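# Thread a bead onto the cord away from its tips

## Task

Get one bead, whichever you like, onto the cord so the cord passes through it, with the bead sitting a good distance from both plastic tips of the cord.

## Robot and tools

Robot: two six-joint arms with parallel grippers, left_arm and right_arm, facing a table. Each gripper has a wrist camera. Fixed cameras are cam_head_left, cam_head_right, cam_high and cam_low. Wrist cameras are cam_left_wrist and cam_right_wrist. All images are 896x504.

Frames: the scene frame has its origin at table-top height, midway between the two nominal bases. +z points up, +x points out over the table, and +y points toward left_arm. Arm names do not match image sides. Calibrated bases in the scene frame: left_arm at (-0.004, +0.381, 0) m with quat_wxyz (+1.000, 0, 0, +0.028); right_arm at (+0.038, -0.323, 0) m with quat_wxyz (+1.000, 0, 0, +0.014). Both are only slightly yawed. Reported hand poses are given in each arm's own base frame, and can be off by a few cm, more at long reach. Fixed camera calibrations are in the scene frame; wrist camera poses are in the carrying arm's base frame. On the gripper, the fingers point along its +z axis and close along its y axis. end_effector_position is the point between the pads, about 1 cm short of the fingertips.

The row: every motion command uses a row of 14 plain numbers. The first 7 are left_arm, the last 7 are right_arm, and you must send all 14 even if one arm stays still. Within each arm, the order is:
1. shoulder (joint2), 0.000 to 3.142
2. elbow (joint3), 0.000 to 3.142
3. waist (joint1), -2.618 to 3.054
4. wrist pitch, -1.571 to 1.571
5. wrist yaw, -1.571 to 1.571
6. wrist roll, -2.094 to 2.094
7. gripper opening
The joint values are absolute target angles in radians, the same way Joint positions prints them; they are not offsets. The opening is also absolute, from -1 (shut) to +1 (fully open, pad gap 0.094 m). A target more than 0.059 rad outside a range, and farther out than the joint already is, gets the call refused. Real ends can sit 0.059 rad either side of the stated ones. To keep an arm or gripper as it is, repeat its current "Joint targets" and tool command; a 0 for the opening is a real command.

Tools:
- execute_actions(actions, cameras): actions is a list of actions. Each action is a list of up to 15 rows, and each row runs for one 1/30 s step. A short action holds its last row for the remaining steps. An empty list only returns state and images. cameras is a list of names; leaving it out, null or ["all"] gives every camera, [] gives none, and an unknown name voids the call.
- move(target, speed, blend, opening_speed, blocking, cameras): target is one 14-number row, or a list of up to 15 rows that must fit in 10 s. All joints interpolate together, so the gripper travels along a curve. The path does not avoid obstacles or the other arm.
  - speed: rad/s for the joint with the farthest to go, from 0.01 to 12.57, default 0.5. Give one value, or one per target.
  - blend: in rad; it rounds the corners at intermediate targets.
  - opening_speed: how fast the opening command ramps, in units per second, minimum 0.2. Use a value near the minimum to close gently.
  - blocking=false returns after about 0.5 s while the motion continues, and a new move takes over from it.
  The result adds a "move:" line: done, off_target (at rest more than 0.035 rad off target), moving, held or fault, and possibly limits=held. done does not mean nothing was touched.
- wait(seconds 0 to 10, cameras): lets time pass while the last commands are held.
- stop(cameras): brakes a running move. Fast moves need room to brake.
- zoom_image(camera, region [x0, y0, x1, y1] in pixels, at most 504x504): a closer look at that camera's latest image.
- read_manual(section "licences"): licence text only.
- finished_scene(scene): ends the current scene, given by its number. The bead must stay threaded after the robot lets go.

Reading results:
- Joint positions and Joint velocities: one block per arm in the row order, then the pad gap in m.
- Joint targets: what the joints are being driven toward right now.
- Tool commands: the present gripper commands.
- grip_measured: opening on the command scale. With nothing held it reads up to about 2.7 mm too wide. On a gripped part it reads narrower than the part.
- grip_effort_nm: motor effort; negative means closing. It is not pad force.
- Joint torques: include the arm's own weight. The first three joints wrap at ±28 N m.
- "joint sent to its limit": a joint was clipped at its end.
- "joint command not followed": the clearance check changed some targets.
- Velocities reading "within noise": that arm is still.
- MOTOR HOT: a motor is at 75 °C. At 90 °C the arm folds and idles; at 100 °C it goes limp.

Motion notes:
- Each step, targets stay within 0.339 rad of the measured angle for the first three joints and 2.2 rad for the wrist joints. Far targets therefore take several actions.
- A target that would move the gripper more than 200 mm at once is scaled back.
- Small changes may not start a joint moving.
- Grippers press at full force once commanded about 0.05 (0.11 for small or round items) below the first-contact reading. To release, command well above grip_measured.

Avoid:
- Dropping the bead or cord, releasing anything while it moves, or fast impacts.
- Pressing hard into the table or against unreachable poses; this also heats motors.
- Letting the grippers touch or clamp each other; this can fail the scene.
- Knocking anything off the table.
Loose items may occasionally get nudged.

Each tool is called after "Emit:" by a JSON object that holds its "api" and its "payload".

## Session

Emit:
{"api": "execute_actions", "payload": {"actions": []}}

Scene clock: 0.00 s.
left_arm: end_effector_position=(+0.4037, +0.0121, +0.1102) grip_measured=+1.000 grip_effort_nm=n/a end_effector_quat_wxyz=(+0.590, -0.022, +0.806, +0.037) | right_arm: end_effector_position=(+0.4107, -0.0136, +0.1308) grip_measured=+1.000 grip_effort_nm=n/a end_effector_quat_wxyz=(+0.636, +0.016, +0.771, -0.041)
Joint names: [shoulder, elbow, waist, wrist pitch, wrist yaw, wrist roll]
Joint positions: left_arm=[1.534 0.395 -0.018 0.833 -0.104 0.002 0.094] | right_arm=[1.572 0.383 0.002 0.999 0.086 -0.027 0.094]
Joint velocities: within noise
Joint torques (N m): no reading
Heat: left arm: 30 °C; right arm: 25 °C.
Joint targets: left_arm=[1.523 0.406 -0.018 0.843 -0.105 0.001] | right_arm=[1.561 0.393 0.002 1.008 0.087 -0.027]
Tool commands: left_gripper/opening=+1.0 right_gripper/opening=+1.0
camera_calibration:
cam_left_wrist: T_world_to_cam=[[0.0385987, -0.987031, -0.155819, 0.0179727], [-0.870684, 0.0432949, -0.489933, 0.430825], [0.490326, 0.15458, -0.857721, 0.00785137], [0, 0, 0, 1]] pos_world=[0.370569, -0.00212655, 0.22061]
cam_right_wrist: T_world_to_cam=[[-0.0964662, -0.993725, -0.0566169, 0.0354012], [-0.795915, 0.11117, -0.595113, 0.431394], [0.597673, -0.012346, -0.801645, -0.0248206], [0, 0, 0, 1]] pos_world=[0.361603, -0.0130855, 0.238835]

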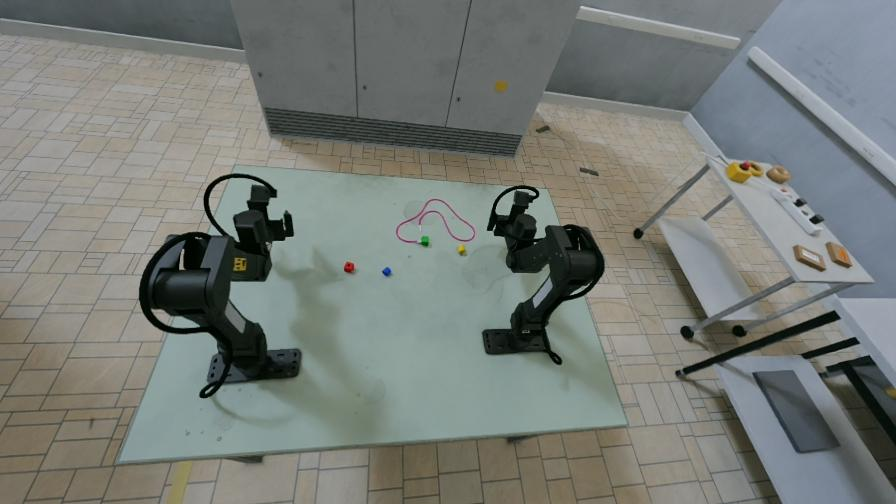

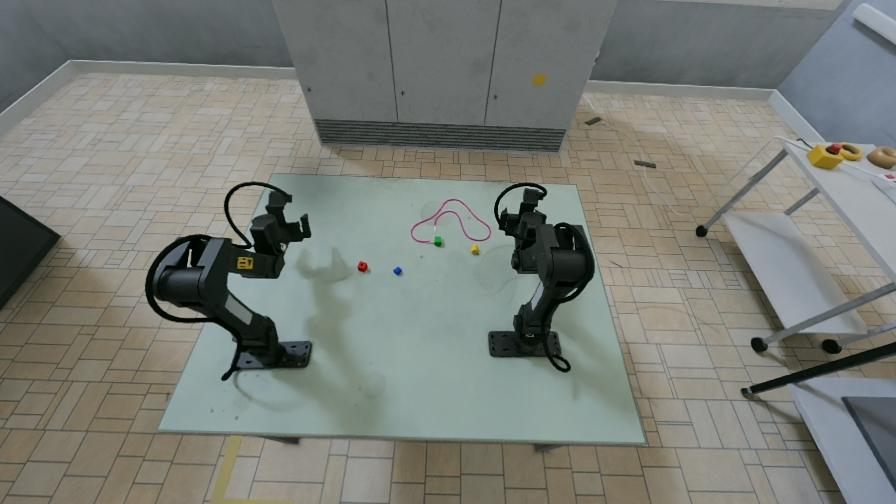

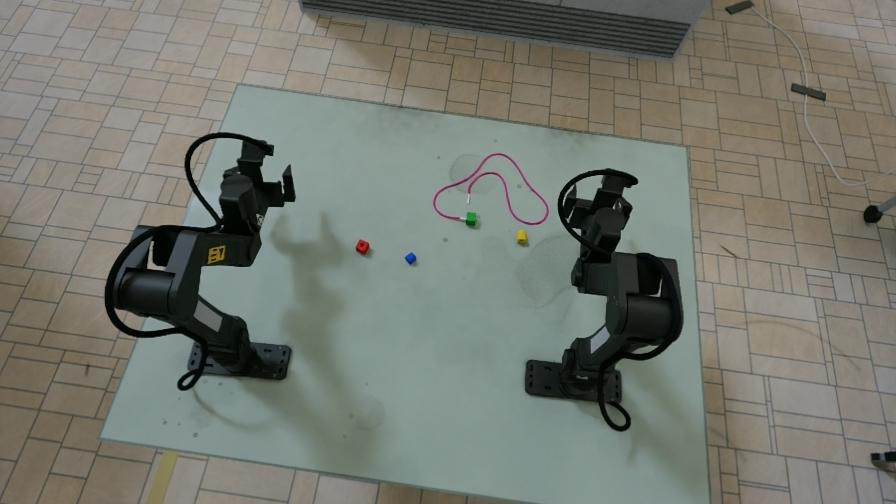

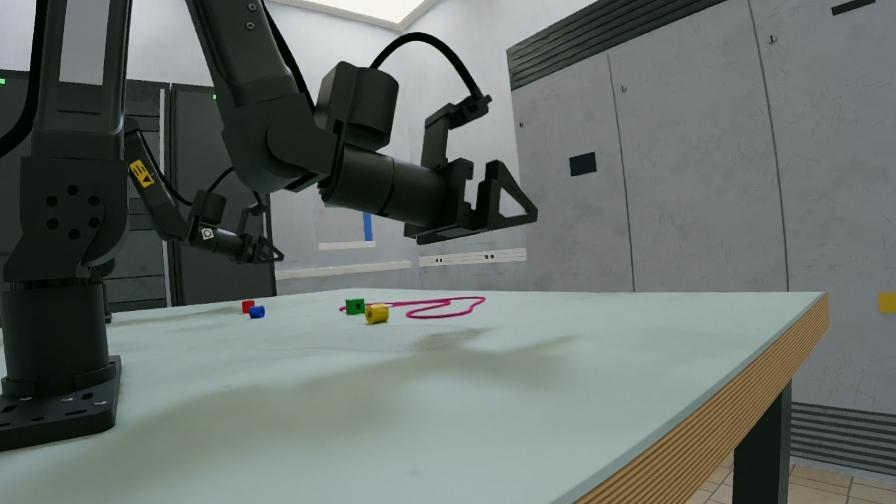

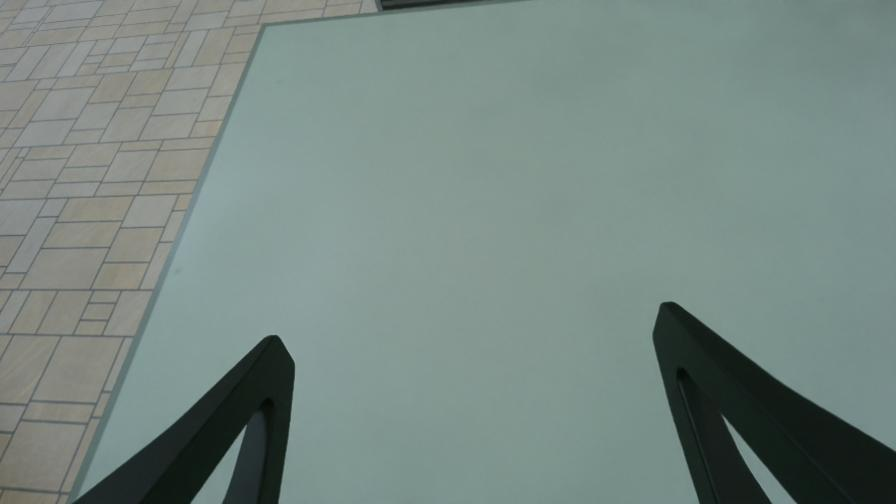

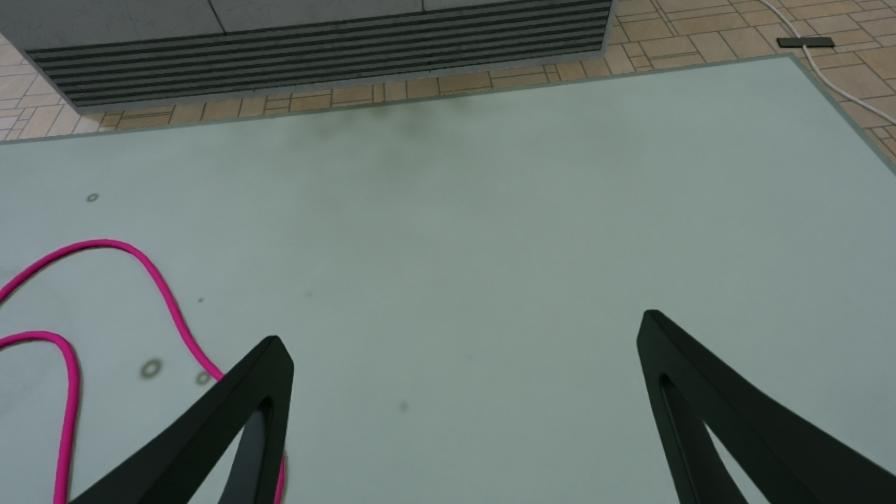

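Emit:
{"api": "zoom_image", "payload": {"camera": "cam_high", "region": [340, 140, 580, 280]}}

Emit:
{"api": "zoom_image", "payload": {"camera": "cam_low", "region": [220, 270, 500, 350]}}

Scaled by 2.100 from the camera's 896x504 image, which has a finer 1280x720 frame.

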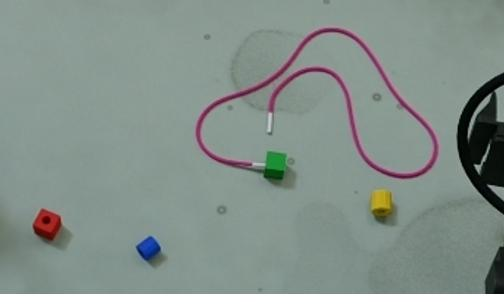

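Scaled by 1.800 from the camera's 896x504 image, which has a finer 1280x720 frame.

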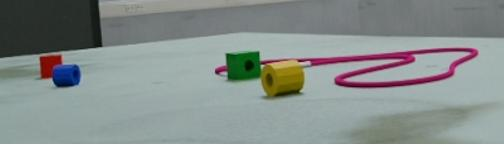

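Emit:
{"api": "zoom_image", "payload": {"camera": "cam_high", "region": [390, 240, 430, 275]}}

Emit:
{"api": "zoom_image", "payload": {"camera": "cam_high", "region": [425, 170, 485, 230]}}

Emit:
{"api": "zoom_image", "payload": {"camera": "cam_low", "region": [230, 285, 400, 340]}}

Scaled by 12.600 from the camera's 896x504 image, which has a finer 1280x720 frame.

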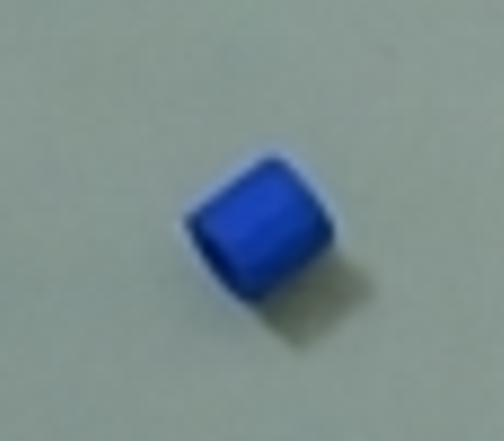

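Scaled by 8.400 from the camera's 896x504 image, which has a finer 1280x720 frame.

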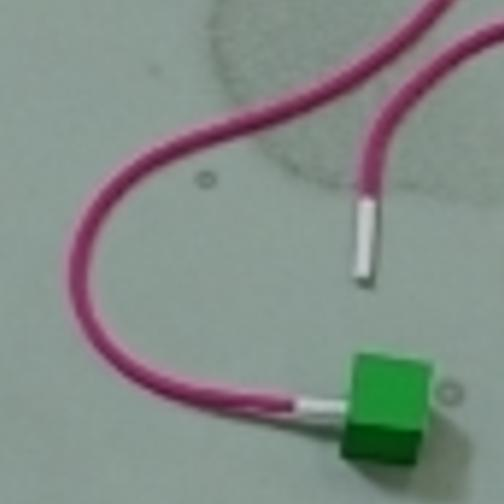

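Scaled by 2.965 from the camera's 896x504 image, which has a finer 1280x720 frame.

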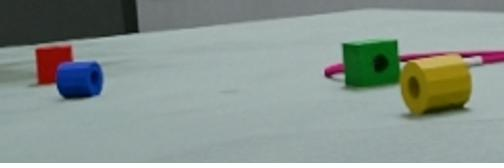

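Emit:
{"api": "move", "payload": {"target": [[2.190,2.000,-0.885,-1.380,0,-0.16,0.2, 1.561,0.393,0.002,1.008,0.087,-0.027,0.2]], "speed": 0.8, "cameras": ["cam_left_wrist"]}}

Scene clock: 253.73 s.
left_arm: end_effector_position=(+0.2663, -0.3247, +0.0989) grip_measured=+0.202 grip_effort_nm=-0.090 end_effector_quat_wxyz=(+0.000, +0.358, +0.934, +0.002) | right_arm: end_effector_position=(+0.4107, -0.0136, +0.1308) grip_measured=+0.203 grip_effort_nm=-0.173 end_effector_quat_wxyz=(+0.636, +0.016, +0.771, -0.041)
Joint names: [shoulder, elbow, waist, wrist pitch, wrist yaw, wrist roll]
Joint positions: left_arm=[2.168 1.97 -0.888 -1.374 -0.003 -0.155 0.056] | right_arm=[1.572 0.383 0.002 0.999 0.086 -0.027 0.057]
Joint velocities: within noise
Joint torques (N m): left_arm=[-9.61 7.69 0.23 0.26 0.01 -0.05] | right_arm=[-5.94 5.79 0.02 1.85 0 0.01]
Heat: left arm: 31 °C; right arm: 34 °C.
Joint targets: left_arm=[2.190 2.000 -0.885 -1.380 0.000 -0.160] | right_arm=[1.561 0.393 0.002 1.008 0.087 -0.027]
move: done
camera_calibration:
cam_left_wrist: T_world_to_cam=[[-0.759128, -0.65094, -0.00141676, -0.0046617], [-0.479463, 0.557676, 0.677579, 0.267659], [-0.440273, 0.515048, -0.735449, 0.470305], [0, 0, 0, 1]] pos_world=[0.331856, -0.394531, 0.164519]
Images, in order (width x height): cam_left_wrist 896x504.

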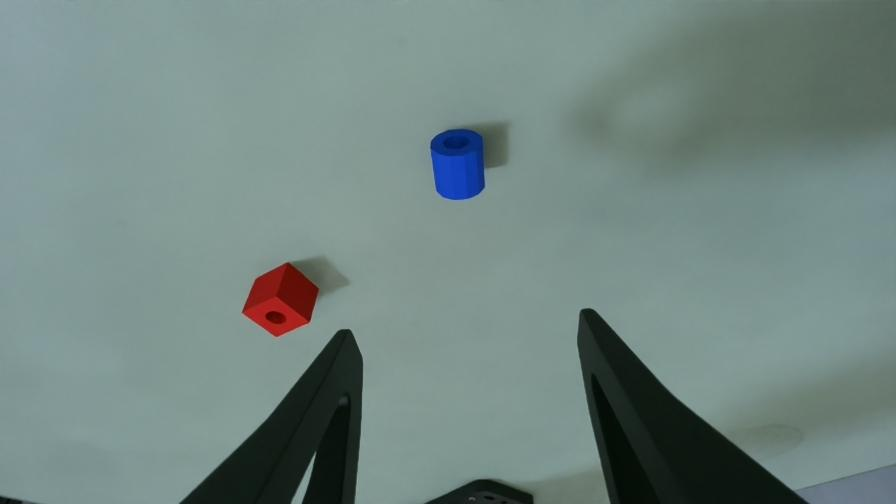

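Emit:
{"api": "move", "payload": {"target": [[2.195,1.742,-0.878,-1.126,0,-0.115,0.2, 2.370,2.270,0.2,-1.150,0,0.2,0.2],[2.218,1.676,-0.878,-1.038,0,-0.115,0.2, 2.370,2.270,0.2,-1.150,0,0.2,0.2],[2.218,1.676,-0.878,-1.038,0,-0.115,-0.70, 2.370,2.270,0.2,-1.150,0,0.2,-0.2]], "speed": [0.9,0.12,0.5], "opening_speed": 0.6, "cameras": ["cam_left_wrist","cam_right_wrist"]}}

Scene clock: 293.10 s.
left_arm: end_effector_position=(+0.2644, -0.3223, +0.0142) grip_measured=-0.629 grip_effort_nm=-1.004 end_effector_quat_wxyz=(+0.000, +0.374, +0.927, +0.002) | right_arm: end_effector_position=(+0.5200, +0.1032, +0.0982) grip_measured=-0.197 grip_effort_nm=-0.178 end_effector_quat_wxyz=(+0.148, +0.000, +0.989, +0.027)
Joint names: [shoulder, elbow, waist, wrist pitch, wrist yaw, wrist roll]
Joint positions: left_arm=[2.198 1.678 -0.888 -1.052 -0.003 -0.121 0.017] | right_arm=[2.35 2.226 0.195 -1.143 0.004 0.195 0.038]
Joint velocities: within noise
Joint torques (N m): left_arm=[-9.8 4.96 0.79 0.45 0.01 0.05] | right_arm=[-11.66 9.81 0.42 0.51 -0.05 0.06]
Heat: left arm: 30 °C; right arm: 33 °C.
Joint targets: left_arm=[2.218 1.676 -0.878 -1.038 0.000 -0.115] | right_arm=[2.370 2.270 0.200 -1.150 0.000 0.200]
move: off_target (right_arm); target 3's new numbers were sent with right_arm's elbow 0.044 rad from that target; right_arm: the elbow is farthest, 0.044 rad from its target
camera_calibration:
cam_left_wrist: T_world_to_cam=[[-0.780802, -0.624777, -0.00139069, 0.00947063], [-0.460329, 0.573779, 0.677403, 0.322893], [-0.422428, 0.529558, -0.735611, 0.405968], [0, 0, 0, 1]] pos_world=[0.327524, -0.394336, 0.0799188]
cam_right_wrist: T_world_to_cam=[[-0.0884748, -0.992571, -0.0835221, 0.158466], [-0.899563, 0.0436132, 0.434609, 0.4457], [-0.427737, 0.113585, -0.896738, 0.414618], [0, 0, 0, 1]] pos_world=[0.592303, 0.0907556, 0.191334]
Images, in order (width x height): cam_left_wrist 896x504, cam_right_wrist 896x504.

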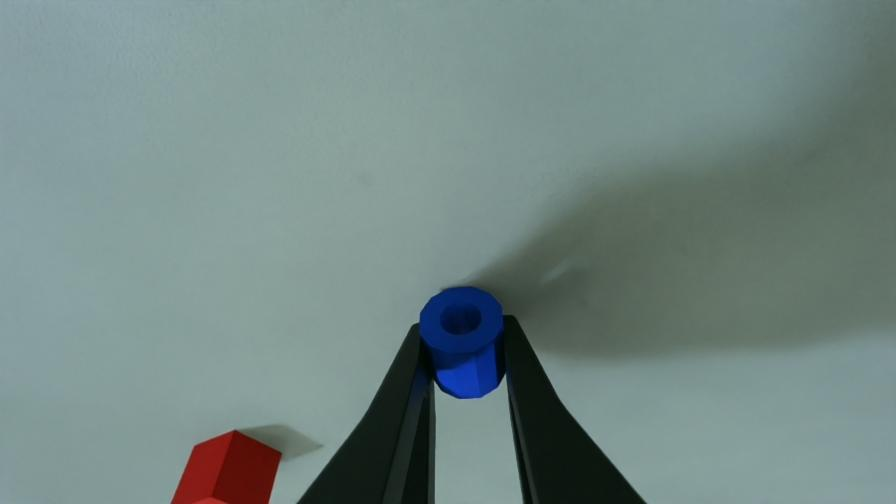

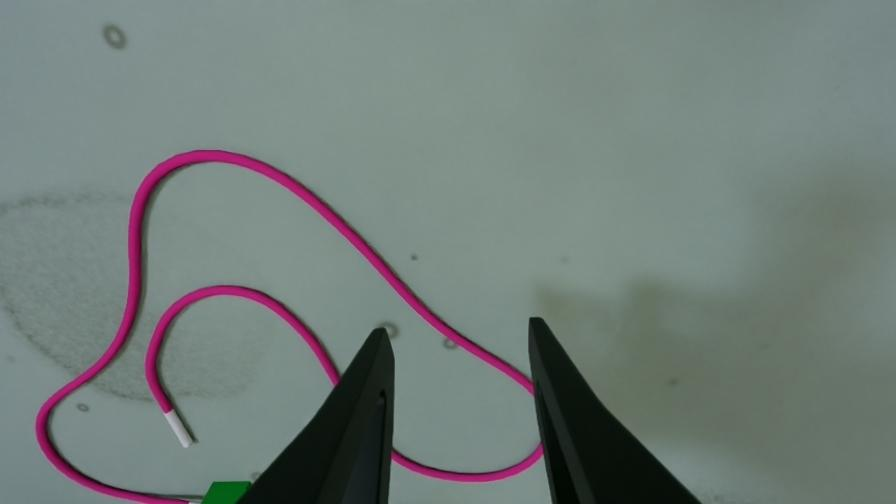

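Emit:
{"api": "move", "payload": {"target": [[2.13,1.94,-0.82,-1.36,0,-0.115,-0.70, 2.370,2.270,0.2,-1.150,0,0.2,-0.2],[1.62,1.19,-0.5,-0.36,0,-0.06,-0.70, 2.30,2.15,0.4,-1.08,0,0.2,-0.2],[2.241,0.737,-0.15,1.535,0,0.0,-0.70, 2.235,2.045,0.740,-1.020,0,0.178,-0.2]], "speed": [0.6,0.8,0.8], "blend": 0.05, "cameras": ["cam_left_wrist","cam_right_wrist","cam_high"]}}

Scene clock: 341.80 s.
left_arm: end_effector_position=(+0.5037, -0.0774, +0.0807) grip_measured=-0.630 grip_effort_nm=-1.038 end_effector_quat_wxyz=(+0.692, +0.050, +0.717, -0.058) | right_arm: end_effector_position=(+0.3828, +0.3491, +0.0798) grip_measured=-0.197 grip_effort_nm=-0.168 end_effector_quat_wxyz=(+0.130, -0.271, +0.952, +0.063)
Joint names: [shoulder, elbow, waist, wrist pitch, wrist yaw, wrist roll]
Joint positions: left_arm=[2.224 0.739 -0.155 1.451 -0.001 -0.014 0.017] | right_arm=[2.296 2.062 0.738 -1.047 0.002 0.183 0.038]
Joint velocities: within noise
Joint torques (N m): left_arm=[-8.12 3.18 0.39 2.3 -0.01 0.12] | right_arm=[-17.65 5.12 0.28 0.83 -0.02 -0.06]
Heat: left arm: 29 °C; right arm: 31 °C.
Joint targets: left_arm=[2.241 0.737 -0.150 1.535 0.000 0.000] | right_arm=[2.235 2.045 0.740 -1.020 0.000 0.178]
move: off_target (left_arm, right_arm); left_arm: the wrist pitch is farthest, 0.084 rad from its target; right_arm: the shoulder is farthest, 0.061 rad from its target
camera_calibration:
cam_left_wrist: T_world_to_cam=[[-0.158107, -0.980642, -0.115517, 0.0174732], [-0.679625, 0.192943, -0.707731, 0.440368], [0.716319, -0.0333896, -0.696974, -0.19401], [0, 0, 0, 1]] pos_world=[0.441021, -0.074309, 0.17846]
cam_right_wrist: T_world_to_cam=[[0.446873, -0.891148, -0.078487, 0.148229], [-0.78392, -0.432348, 0.445583, 0.44067], [-0.431014, -0.137592, -0.891794, 0.400159], [0, 0, 0, 1]] pos_world=[0.451685, 0.377675, 0.172138]
Images, in order (width x height): cam_high 896x504, cam_left_wrist 896x504, cam_right_wrist 896x504.

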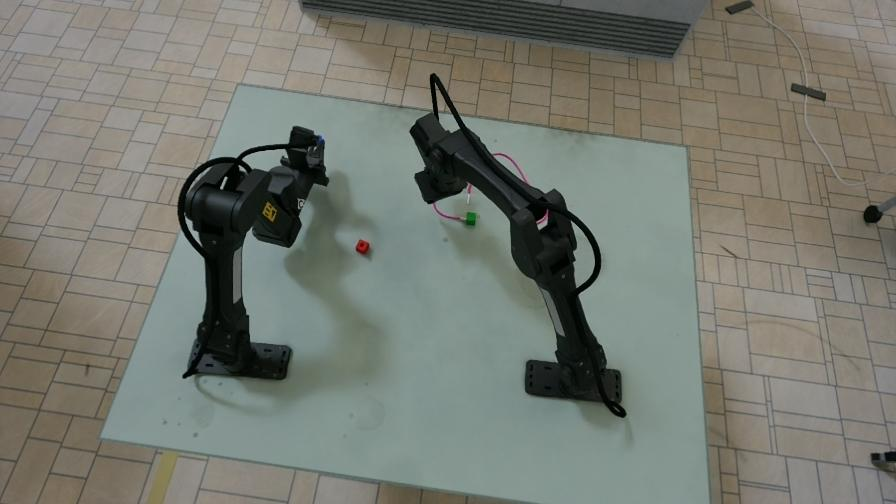

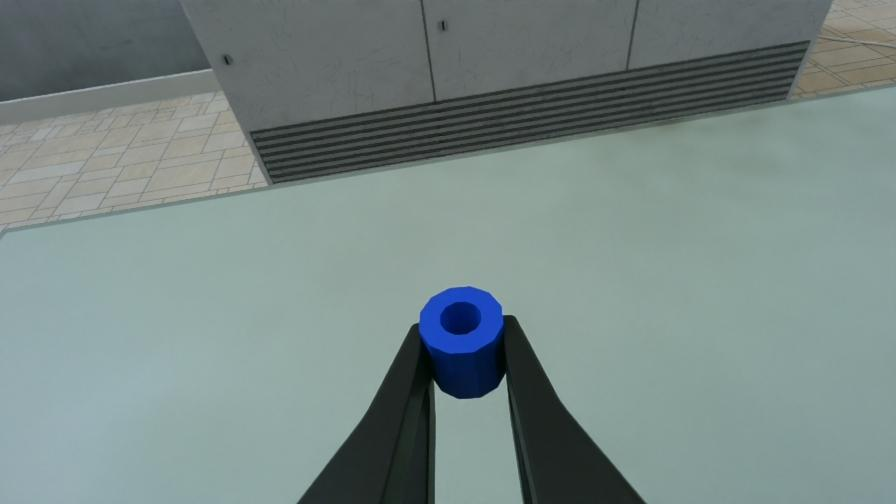

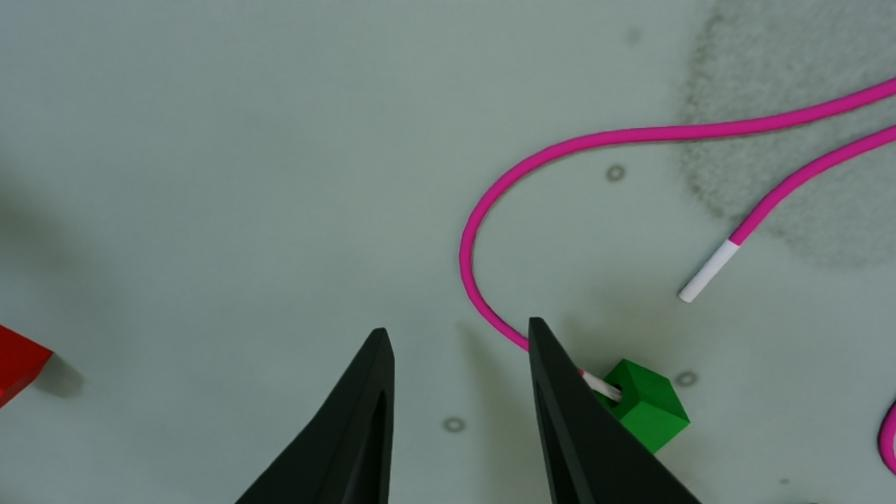

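Emit:
{"api": "move", "payload": {"target": [[2.241,0.737,-0.15,1.535,0,0.0,-0.70, 2.332,1.945,0.752,-0.935,0,0.265,-0.2],[2.241,0.737,-0.15,1.535,0,0.0,-0.70, 2.3415,1.901,0.752,-0.882,0,0.265,-0.2]], "speed": [0.3,0.1], "cameras": ["cam_right_wrist"]}}

Scene clock: 383.10 s.
left_arm: end_effector_position=(+0.5037, -0.0774, +0.0807) grip_measured=-0.630 grip_effort_nm=-1.033 end_effector_quat_wxyz=(+0.692, +0.050, +0.717, -0.058) | right_arm: end_effector_position=(+0.3773, +0.3470, +0.0311) grip_measured=-0.197 grip_effort_nm=-0.168 end_effector_quat_wxyz=(+0.114, -0.237, +0.963, +0.061)
Joint names: [shoulder, elbow, waist, wrist pitch, wrist yaw, wrist roll]
Joint positions: left_arm=[2.224 0.739 -0.155 1.451 -0.001 -0.014 0.017] | right_arm=[2.321 1.92 0.742 -0.91 0.002 0.259 0.038]
Joint velocities: within noise
Joint torques (N m): left_arm=[-8.12 3.18 0.38 2.31 -0.01 0.12] | right_arm=[-11.3 4.79 0.9 0.77 -0.03 0.08]
Heat: left arm: 32 °C; right arm: 42 °C.
Joint targets: left_arm=[2.241 0.737 -0.150 1.535 0.000 0.000] | right_arm=[2.341 1.901 0.752 -0.882 0.000 0.265]
move: off_target (left_arm); left_arm: the wrist pitch is farthest, 0.084 rad from its target
camera_calibration:
cam_right_wrist: T_world_to_cam=[[0.381114, -0.920257, -0.0887663, 0.180193], [-0.795107, -0.375241, 0.476444, 0.440536], [-0.471759, -0.111001, -0.874713, 0.359562], [0, 0, 0, 1]] pos_world=[0.451226, 0.371043, 0.120618]
Images, in order (width x height): cam_right_wrist 896x504.

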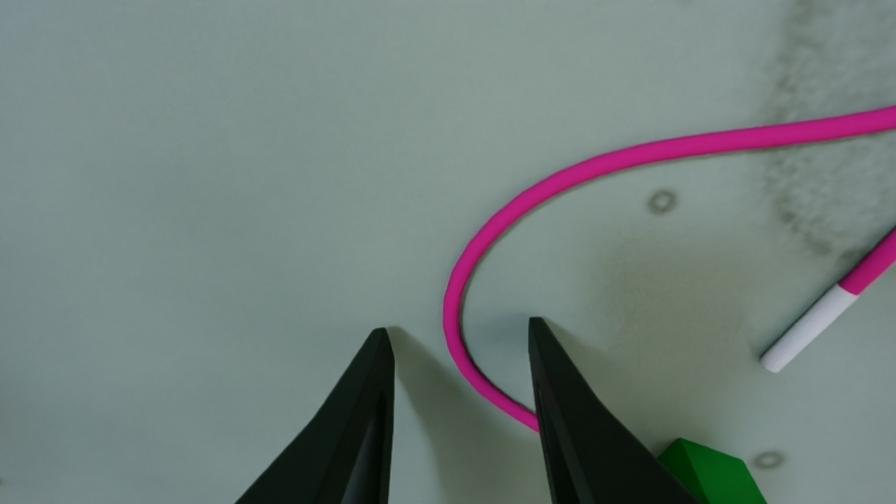

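Emit:
{"api": "move", "payload": {"target": [[2.241,0.737,-0.15,1.535,0,0.0,-0.70, 2.345,1.889,0.752,-0.866,0,0.265,-0.2],[2.241,0.737,-0.15,1.535,0,0.0,-0.70, 2.345,1.889,0.752,-0.866,0,0.265,-0.97]], "speed": [0.05,0.1], "opening_speed": 0.5, "cameras": ["cam_right_wrist"]}}

Scene clock: 403.57 s.
left_arm: end_effector_position=(+0.5037, -0.0774, +0.0807) grip_measured=-0.630 grip_effort_nm=-1.023 end_effector_quat_wxyz=(+0.692, +0.050, +0.717, -0.058) | right_arm: end_effector_position=(+0.3804, +0.3473, +0.0299) grip_measured=-0.956 grip_effort_nm=-1.004 end_effector_quat_wxyz=(+0.121, -0.236, +0.962, +0.059)
Joint names: [shoulder, elbow, waist, wrist pitch, wrist yaw, wrist roll]
Joint positions: left_arm=[2.224 0.739 -0.155 1.451 -0.001 -0.014 0.017] | right_arm=[2.321 1.913 0.742 -0.891 0.012 0.26 0.002]
Joint velocities: within noise
Joint torques (N m): left_arm=[-8.14 3.18 0.39 2.31 -0.01 0.12] | right_arm=[-11.07 4.48 0.83 0.77 -0.11 0.07]
Heat: left arm: 33 °C; right arm: 32 °C.
Joint targets: left_arm=[2.241 0.737 -0.150 1.535 0.000 0.000] | right_arm=[2.345 1.889 0.752 -0.866 0.000 0.265]
move: off_target (left_arm); target 2's new numbers were sent with right_arm's wrist pitch 0.036 rad from that target; left_arm: the wrist pitch is farthest, 0.084 rad from its target
camera_calibration:
cam_right_wrist: T_world_to_cam=[[0.379137, -0.921586, -0.0832684, 0.180211], [-0.803596, -0.372535, 0.464167, 0.446323], [-0.45879, -0.109069, -0.881825, 0.354708], [0, 0, 0, 1]] pos_world=[0.453075, 0.371039, 0.120628]
Images, in order (width x height): cam_right_wrist 896x504.

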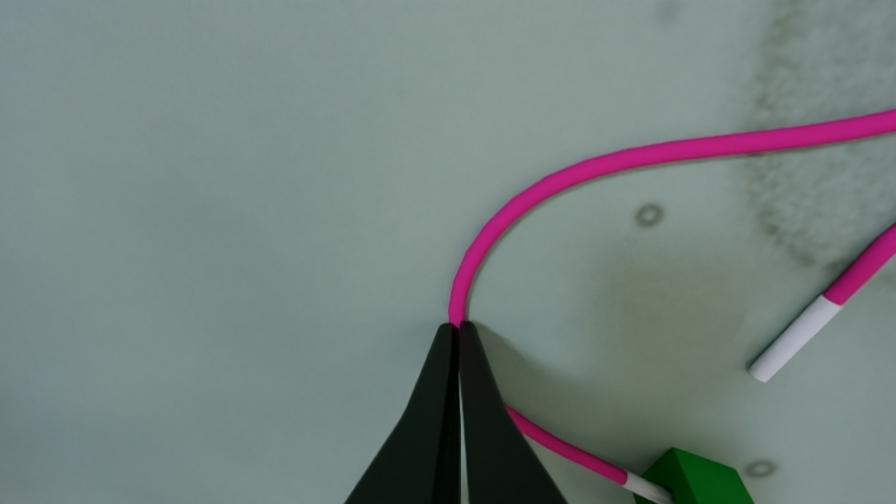

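Emit:
{"api": "move", "payload": {"target": [[2.241,0.737,-0.15,1.535,0,0.0,-0.70, 2.285,1.99,0.82,-0.96,0,0.265,-0.97],[2.241,0.737,-0.15,1.535,0,0.0,-0.70, 2.21,2.15,0.84,-1.21,0,0.2,-0.97]], "speed": [0.15,0.3], "blend": 0.02, "cameras": ["cam_right_wrist","cam_high"]}}

Scene clock: 433.47 s.
left_arm: end_effector_position=(+0.5037, -0.0774, +0.0807) grip_measured=-0.630 grip_effort_nm=-1.033 end_effector_quat_wxyz=(+0.692, +0.050, +0.717, -0.058) | right_arm: end_effector_position=(+0.3319, +0.3652, +0.1036) grip_measured=-0.961 grip_effort_nm=-1.057 end_effector_quat_wxyz=(+0.097, -0.306, +0.945, +0.054)
Joint names: [shoulder, elbow, waist, wrist pitch, wrist yaw, wrist roll]
Joint positions: left_arm=[2.224 0.739 -0.155 1.451 -0.001 -0.014 0.017] | right_arm=[2.259 2.112 0.832 -1.201 0.002 0.205 0.002]
Joint velocities: within noise
Joint torques (N m): left_arm=[-8.12 3.17 0.38 2.31 -0.01 0.12] | right_arm=[-16.24 9.21 0.69 0.33 -0.04 -0.03]
Heat: left arm: 34 °C; right arm: 32 °C.
Joint targets: left_arm=[2.241 0.737 -0.150 1.535 0.000 0.000] | right_arm=[2.210 2.150 0.840 -1.210 0.000 0.200]
move: off_target (left_arm, right_arm); left_arm: the wrist pitch is farthest, 0.084 rad from its target; right_arm: the shoulder is farthest, 0.049 rad from its target
camera_calibration:
cam_right_wrist: T_world_to_cam=[[0.506518, -0.859817, -0.0644539, 0.15444], [-0.726968, -0.46606, 0.504287, 0.384337], [-0.463634, -0.208575, -0.861128, 0.435127], [0, 0, 0, 1]] pos_world=[0.402913, 0.402671, 0.190838]
Images, in order (width x height): cam_high 896x504, cam_right_wrist 896x504.

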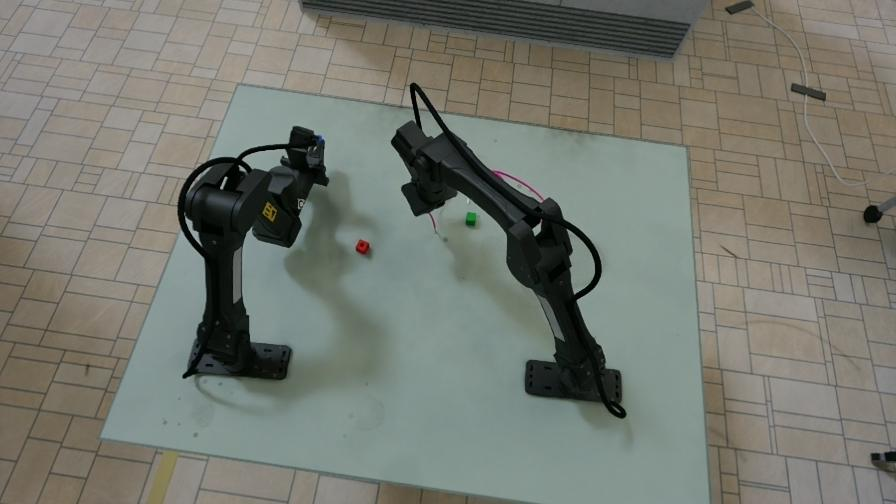

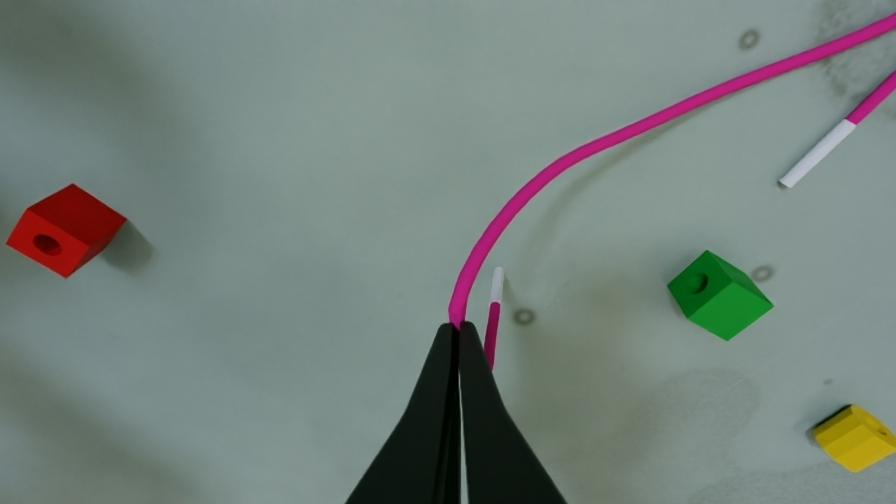

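Emit:
{"api": "move", "payload": {"target": [[2.241,0.737,-0.15,1.535,0,0.0,-0.70, 1.62,1.46,0.84,-0.59,0,0.08,-0.97],[2.241,0.737,-0.15,1.535,0,0.0,-0.70, 1.345,0.636,0.802,0.776,0,-0.006,-0.97]], "speed": [0.5,0.6], "blend": 0.05, "cameras": ["cam_low","cam_high"]}}

Scene clock: 444.13 s.
left_arm: end_effector_position=(+0.5037, -0.0774, +0.0807) grip_measured=-0.630 grip_effort_nm=-1.033 end_effector_quat_wxyz=(+0.692, +0.050, +0.717, -0.058) | right_arm: end_effector_position=(+0.3036, +0.3202, +0.2623) grip_measured=-0.961 grip_effort_nm=-1.053 end_effector_quat_wxyz=(+0.653, -0.276, +0.647, +0.280)
Joint names: [shoulder, elbow, waist, wrist pitch, wrist yaw, wrist roll]
Joint positions: left_arm=[2.224 0.739 -0.155 1.451 -0.001 -0.014 0.017] | right_arm=[1.378 0.653 0.811 0.735 0.002 0.001 0.002]
Joint velocities: within noise
Joint torques (N m): left_arm=[-8.1 3.17 0.4 2.3 -0.01 0.12] | right_arm=[-7.72 5.52 -0.75 2.18 -0.05 -0.05]
Heat: left arm: 35 °C; right arm: 34 °C.
Joint targets: left_arm=[2.241 0.737 -0.150 1.535 0.000 0.000] | right_arm=[1.345 0.636 0.802 0.776 0.000 -0.006]
move: off_target (left_arm, right_arm); left_arm: the wrist pitch is farthest, 0.084 rad from its target; right_arm: the wrist pitch is farthest, 0.041 rad from its target
Images, in order (width x height): cam_high 896x504, cam_low 896x504.

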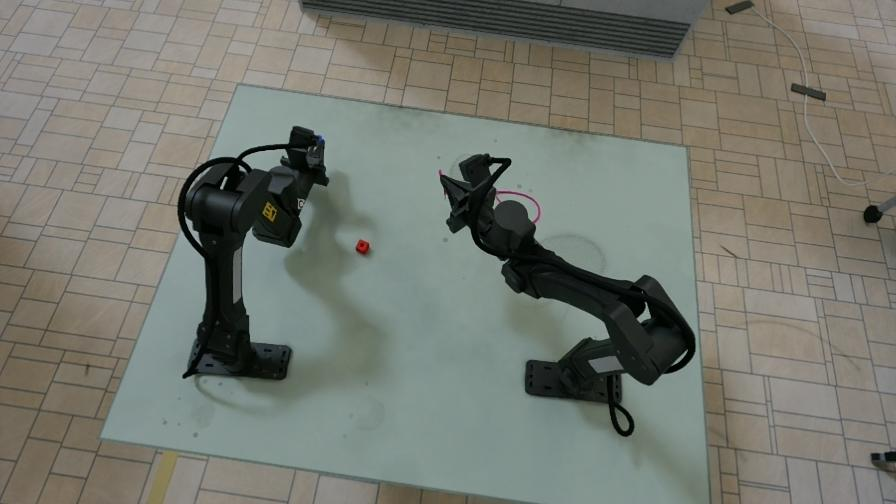

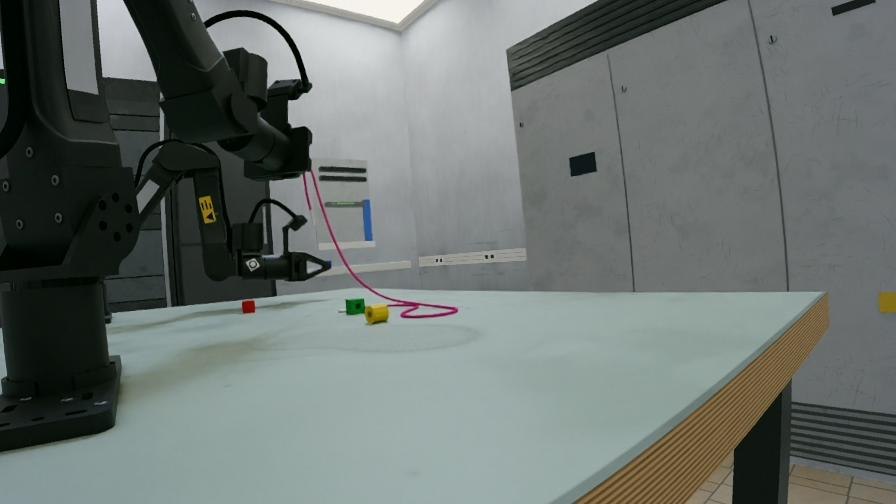

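Emit:
{"api": "move", "payload": {"target": [2.241,0.737,-0.849,1.567,0,0.0,-0.70, 1.345,0.636,0.802,0.776,0,-0.006,-0.97], "speed": 0.5, "cameras": ["cam_left_wrist","cam_low"]}}

Scene clock: 460.40 s.
left_arm: end_effector_position=(+0.3353, -0.3838, +0.0814) grip_measured=-0.630 grip_effort_nm=-1.023 end_effector_quat_wxyz=(+0.631, +0.295, +0.655, -0.293) | right_arm: end_effector_position=(+0.3036, +0.3202, +0.2626) grip_measured=-0.961 grip_effort_nm=-1.057 end_effector_quat_wxyz=(+0.653, -0.276, +0.647, +0.280)
Joint names: [shoulder, elbow, waist, wrist pitch, wrist yaw, wrist roll]
Joint positions: left_arm=[2.224 0.739 -0.853 1.453 0.005 -0.013 0.017] | right_arm=[1.378 0.653 0.811 0.736 0.002 0.001 0.002]
Joint velocities: within noise
Joint torques (N m): left_arm=[-8.1 3.18 0.47 2.57 -0.06 0.11] | right_arm=[-7.73 5.49 -0.73 2.18 -0.05 -0.07]
Heat: left arm: 36 °C; right arm: 32 °C.
Joint targets: left_arm=[2.241 0.737 -0.849 1.567 0.000 0.000] | right_arm=[1.345 0.636 0.802 0.776 0.000 -0.006]
move: off_target (left_arm, right_arm); left_arm: the wrist pitch is farthest, 0.114 rad from its target; right_arm: the wrist pitch is farthest, 0.040 rad from its target
camera_calibration:
cam_left_wrist: T_world_to_cam=[[-0.755085, -0.645205, -0.116437, 0.01948], [-0.391357, 0.586046, -0.709499, 0.439844], [0.52601, -0.490164, -0.69502, -0.194784], [0, 0, 0, 1]] pos_world=[0.289303, -0.340677, 0.178958]
Images, in order (width x height): cam_low 896x504, cam_left_wrist 896x504.

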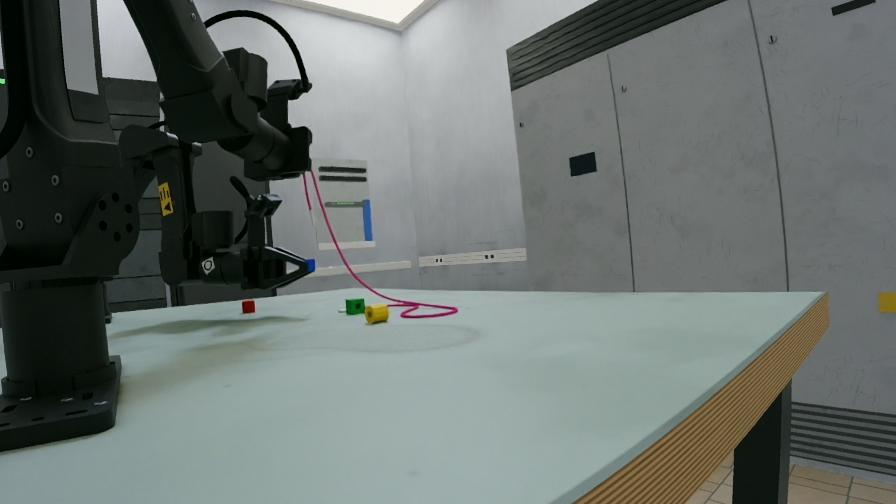

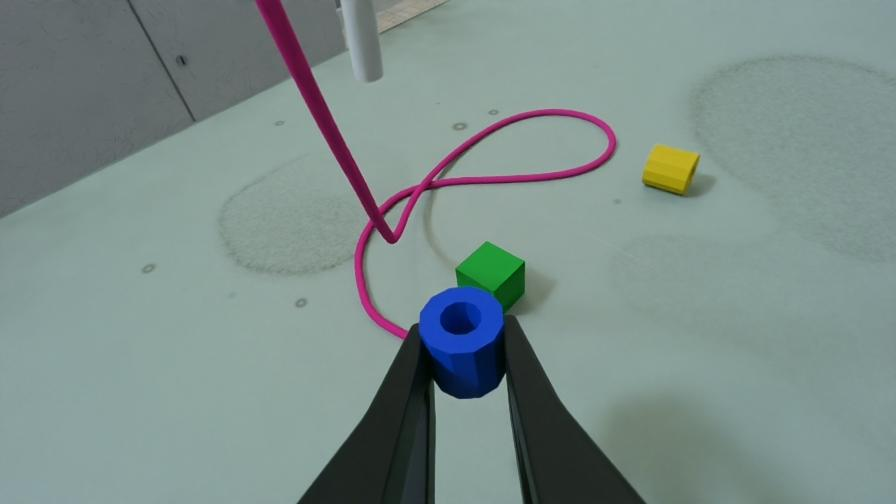

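Emit:
{"api": "move", "payload": {"target": [2.241,0.737,-0.849,1.567,0,0.0,-0.70, 1.423,0.544,0.802,0.894,0,-0.006,-0.97], "speed": 0.25, "cameras": ["cam_left_wrist"]}}

Scene clock: 496.80 s.
left_arm: end_effector_position=(+0.3353, -0.3838, +0.0814) grip_measured=-0.630 grip_effort_nm=-1.033 end_effector_quat_wxyz=(+0.631, +0.295, +0.655, -0.293) | right_arm: end_effector_position=(+0.2985, +0.3148, +0.2312) grip_measured=-0.961 grip_effort_nm=-1.053 end_effector_quat_wxyz=(+0.648, -0.279, +0.652, +0.277)
Joint names: [shoulder, elbow, waist, wrist pitch, wrist yaw, wrist roll]
Joint positions: left_arm=[2.224 0.739 -0.853 1.453 0.005 -0.013 0.017] | right_arm=[1.419 0.558 0.811 0.854 0.002 0 0.002]
Joint velocities: within noise
Joint torques (N m): left_arm=[-8.12 3.18 0.34 2.58 -0.06 0.11] | right_arm=[-4.71 5.31 -0.75 2.17 -0.04 -0.07]
Heat: left arm: 40 °C; right arm: 37 °C.
Joint targets: left_arm=[2.241 0.737 -0.849 1.567 0.000 0.000] | right_arm=[1.423 0.544 0.802 0.894 0.000 -0.006]
move: off_target (left_arm, right_arm); left_arm: the wrist pitch is farthest, 0.114 rad from its target; right_arm: the wrist pitch is farthest, 0.040 rad from its target
camera_calibration:
cam_left_wrist: T_world_to_cam=[[-0.755085, -0.645205, -0.116437, 0.01948], [-0.391357, 0.586046, -0.709499, 0.439844], [0.52601, -0.490164, -0.69502, -0.194784], [0, 0, 0, 1]] pos_world=[0.289303, -0.340677, 0.178958]
Images, in order (width x height): cam_left_wrist 896x504.

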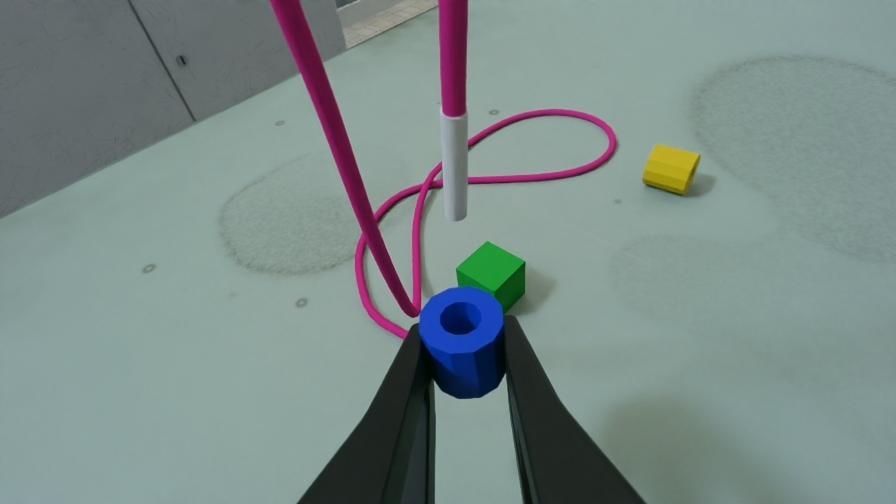

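Emit:
{"api": "move", "payload": {"target": [2.241,0.737,-0.849,1.567,0,0.0,-0.70, 1.488,0.515,0.840,0.995,0,-0.006,-0.97], "speed": 0.15, "cameras": ["cam_left_wrist"]}}

Scene clock: 529.67 s.
left_arm: end_effector_position=(+0.3353, -0.3838, +0.0814) grip_measured=-0.630 grip_effort_nm=-1.033 end_effector_quat_wxyz=(+0.631, +0.295, +0.655, -0.293) | right_arm: end_effector_position=(+0.2933, +0.3228, +0.2191) grip_measured=-0.961 grip_effort_nm=-1.057 end_effector_quat_wxyz=(+0.649, -0.284, +0.645, +0.286)
Joint names: [shoulder, elbow, waist, wrist pitch, wrist yaw, wrist roll]
Joint positions: left_arm=[2.224 0.739 -0.853 1.453 0.005 -0.013 0.017] | right_arm=[1.48 0.531 0.832 0.956 0.002 0 0.002]
Joint velocities: within noise
Joint torques (N m): left_arm=[-8.1 3.17 0.32 2.57 -0.07 0.11] | right_arm=[-4.68 4.89 0.68 2.17 -0.03 -0.06]
Heat: left arm: 42 °C; right arm: 37 °C.
Joint targets: left_arm=[2.241 0.737 -0.849 1.567 0.000 0.000] | right_arm=[1.488 0.515 0.840 0.995 0.000 -0.006]
move: off_target (left_arm, right_arm); left_arm: the wrist pitch is farthest, 0.114 rad from its target; right_arm: the wrist pitch is farthest, 0.039 rad from its target
camera_calibration:
cam_left_wrist: T_world_to_cam=[[-0.755085, -0.645205, -0.116437, 0.01948], [-0.391357, 0.586046, -0.709499, 0.439844], [0.52601, -0.490164, -0.69502, -0.194784], [0, 0, 0, 1]] pos_world=[0.289303, -0.340677, 0.178958]
Images, in order (width x height): cam_left_wrist 896x504.

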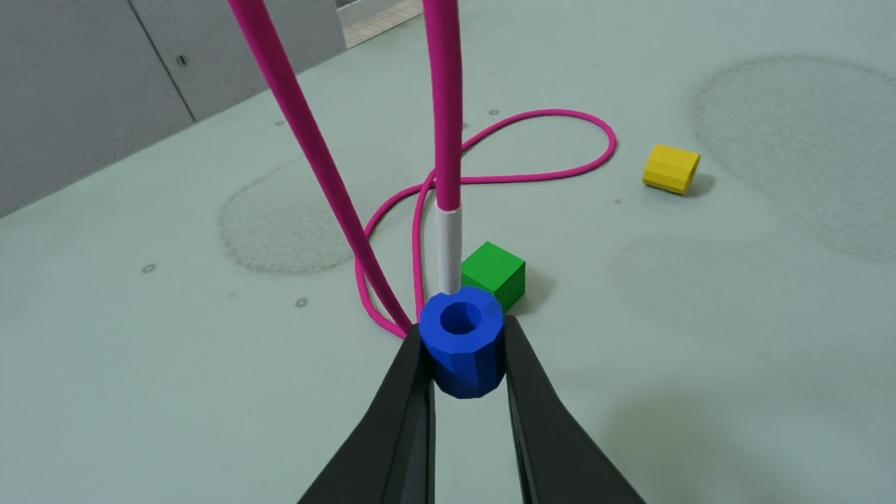

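Emit:
{"api": "move", "payload": {"target": [2.241,0.737,-0.849,1.567,0,0.0,-0.70, 1.492,0.503,0.847,1.004,0,-0.006,-0.97], "speed": 0.1, "cameras": ["cam_left_wrist"]}}

Emit:
{"api": "zoom_image", "payload": {"camera": "cam_left_wrist", "region": [380, 200, 540, 410]}}

Scene clock: 549.60 s.
left_arm: end_effector_position=(+0.3353, -0.3838, +0.0814) grip_measured=-0.630 grip_effort_nm=-1.023 end_effector_quat_wxyz=(+0.631, +0.295, +0.655, -0.293) | right_arm: end_effector_position=(+0.2900, +0.3232, +0.2161) grip_measured=-0.961 grip_effort_nm=-1.057 end_effector_quat_wxyz=(+0.648, -0.287, +0.645, +0.287)
Joint names: [shoulder, elbow, waist, wrist pitch, wrist yaw, wrist roll]
Joint positions: left_arm=[2.224 0.739 -0.853 1.453 0.005 -0.013 0.017] | right_arm=[1.48 0.519 0.838 0.965 0.002 0 0.002]
Joint velocities: within noise
Joint torques (N m): left_arm=[-8.1 3.17 0.31 2.57 -0.07 0.11] | right_arm=[-4.36 4.77 0.8 2.2 -0.03 -0.04]
Heat: left arm: 43 °C; right arm: 38 °C.
Joint targets: left_arm=[2.241 0.737 -0.849 1.567 0.000 0.000] | right_arm=[1.492 0.503 0.847 1.004 0.000 -0.006]
move: off_target (left_arm, right_arm); left_arm: the wrist pitch is farthest, 0.114 rad from its target; right_arm: the wrist pitch is farthest, 0.039 rad from its target
camera_calibration:
cam_left_wrist: T_world_to_cam=[[-0.755085, -0.645205, -0.116437, 0.01948], [-0.391357, 0.586046, -0.709499, 0.439844], [0.52601, -0.490164, -0.69502, -0.194784], [0, 0, 0, 1]] pos_world=[0.289303, -0.340677, 0.178958]
Images, in order (width x height): cam_left_wrist 896x504.

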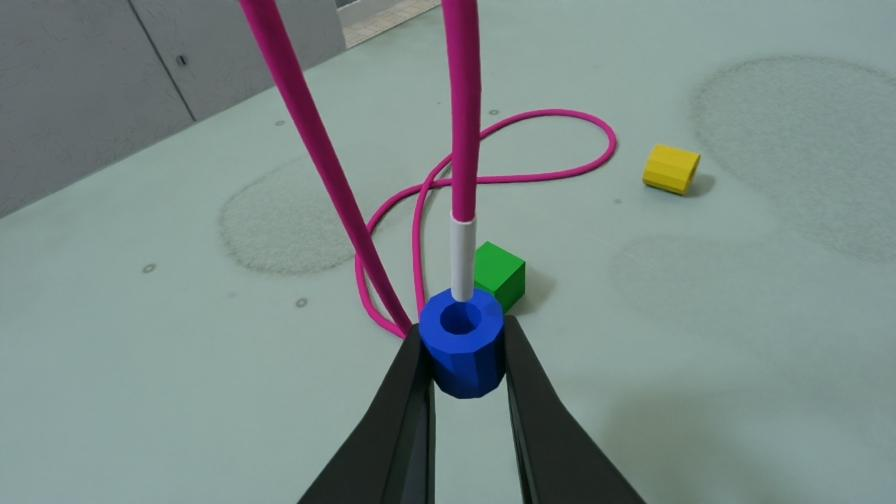

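Scaled by 2.400 from the camera's 896x504 image, which has a finer 1280x720 frame.

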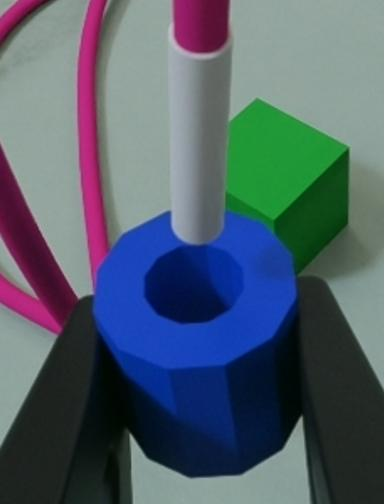

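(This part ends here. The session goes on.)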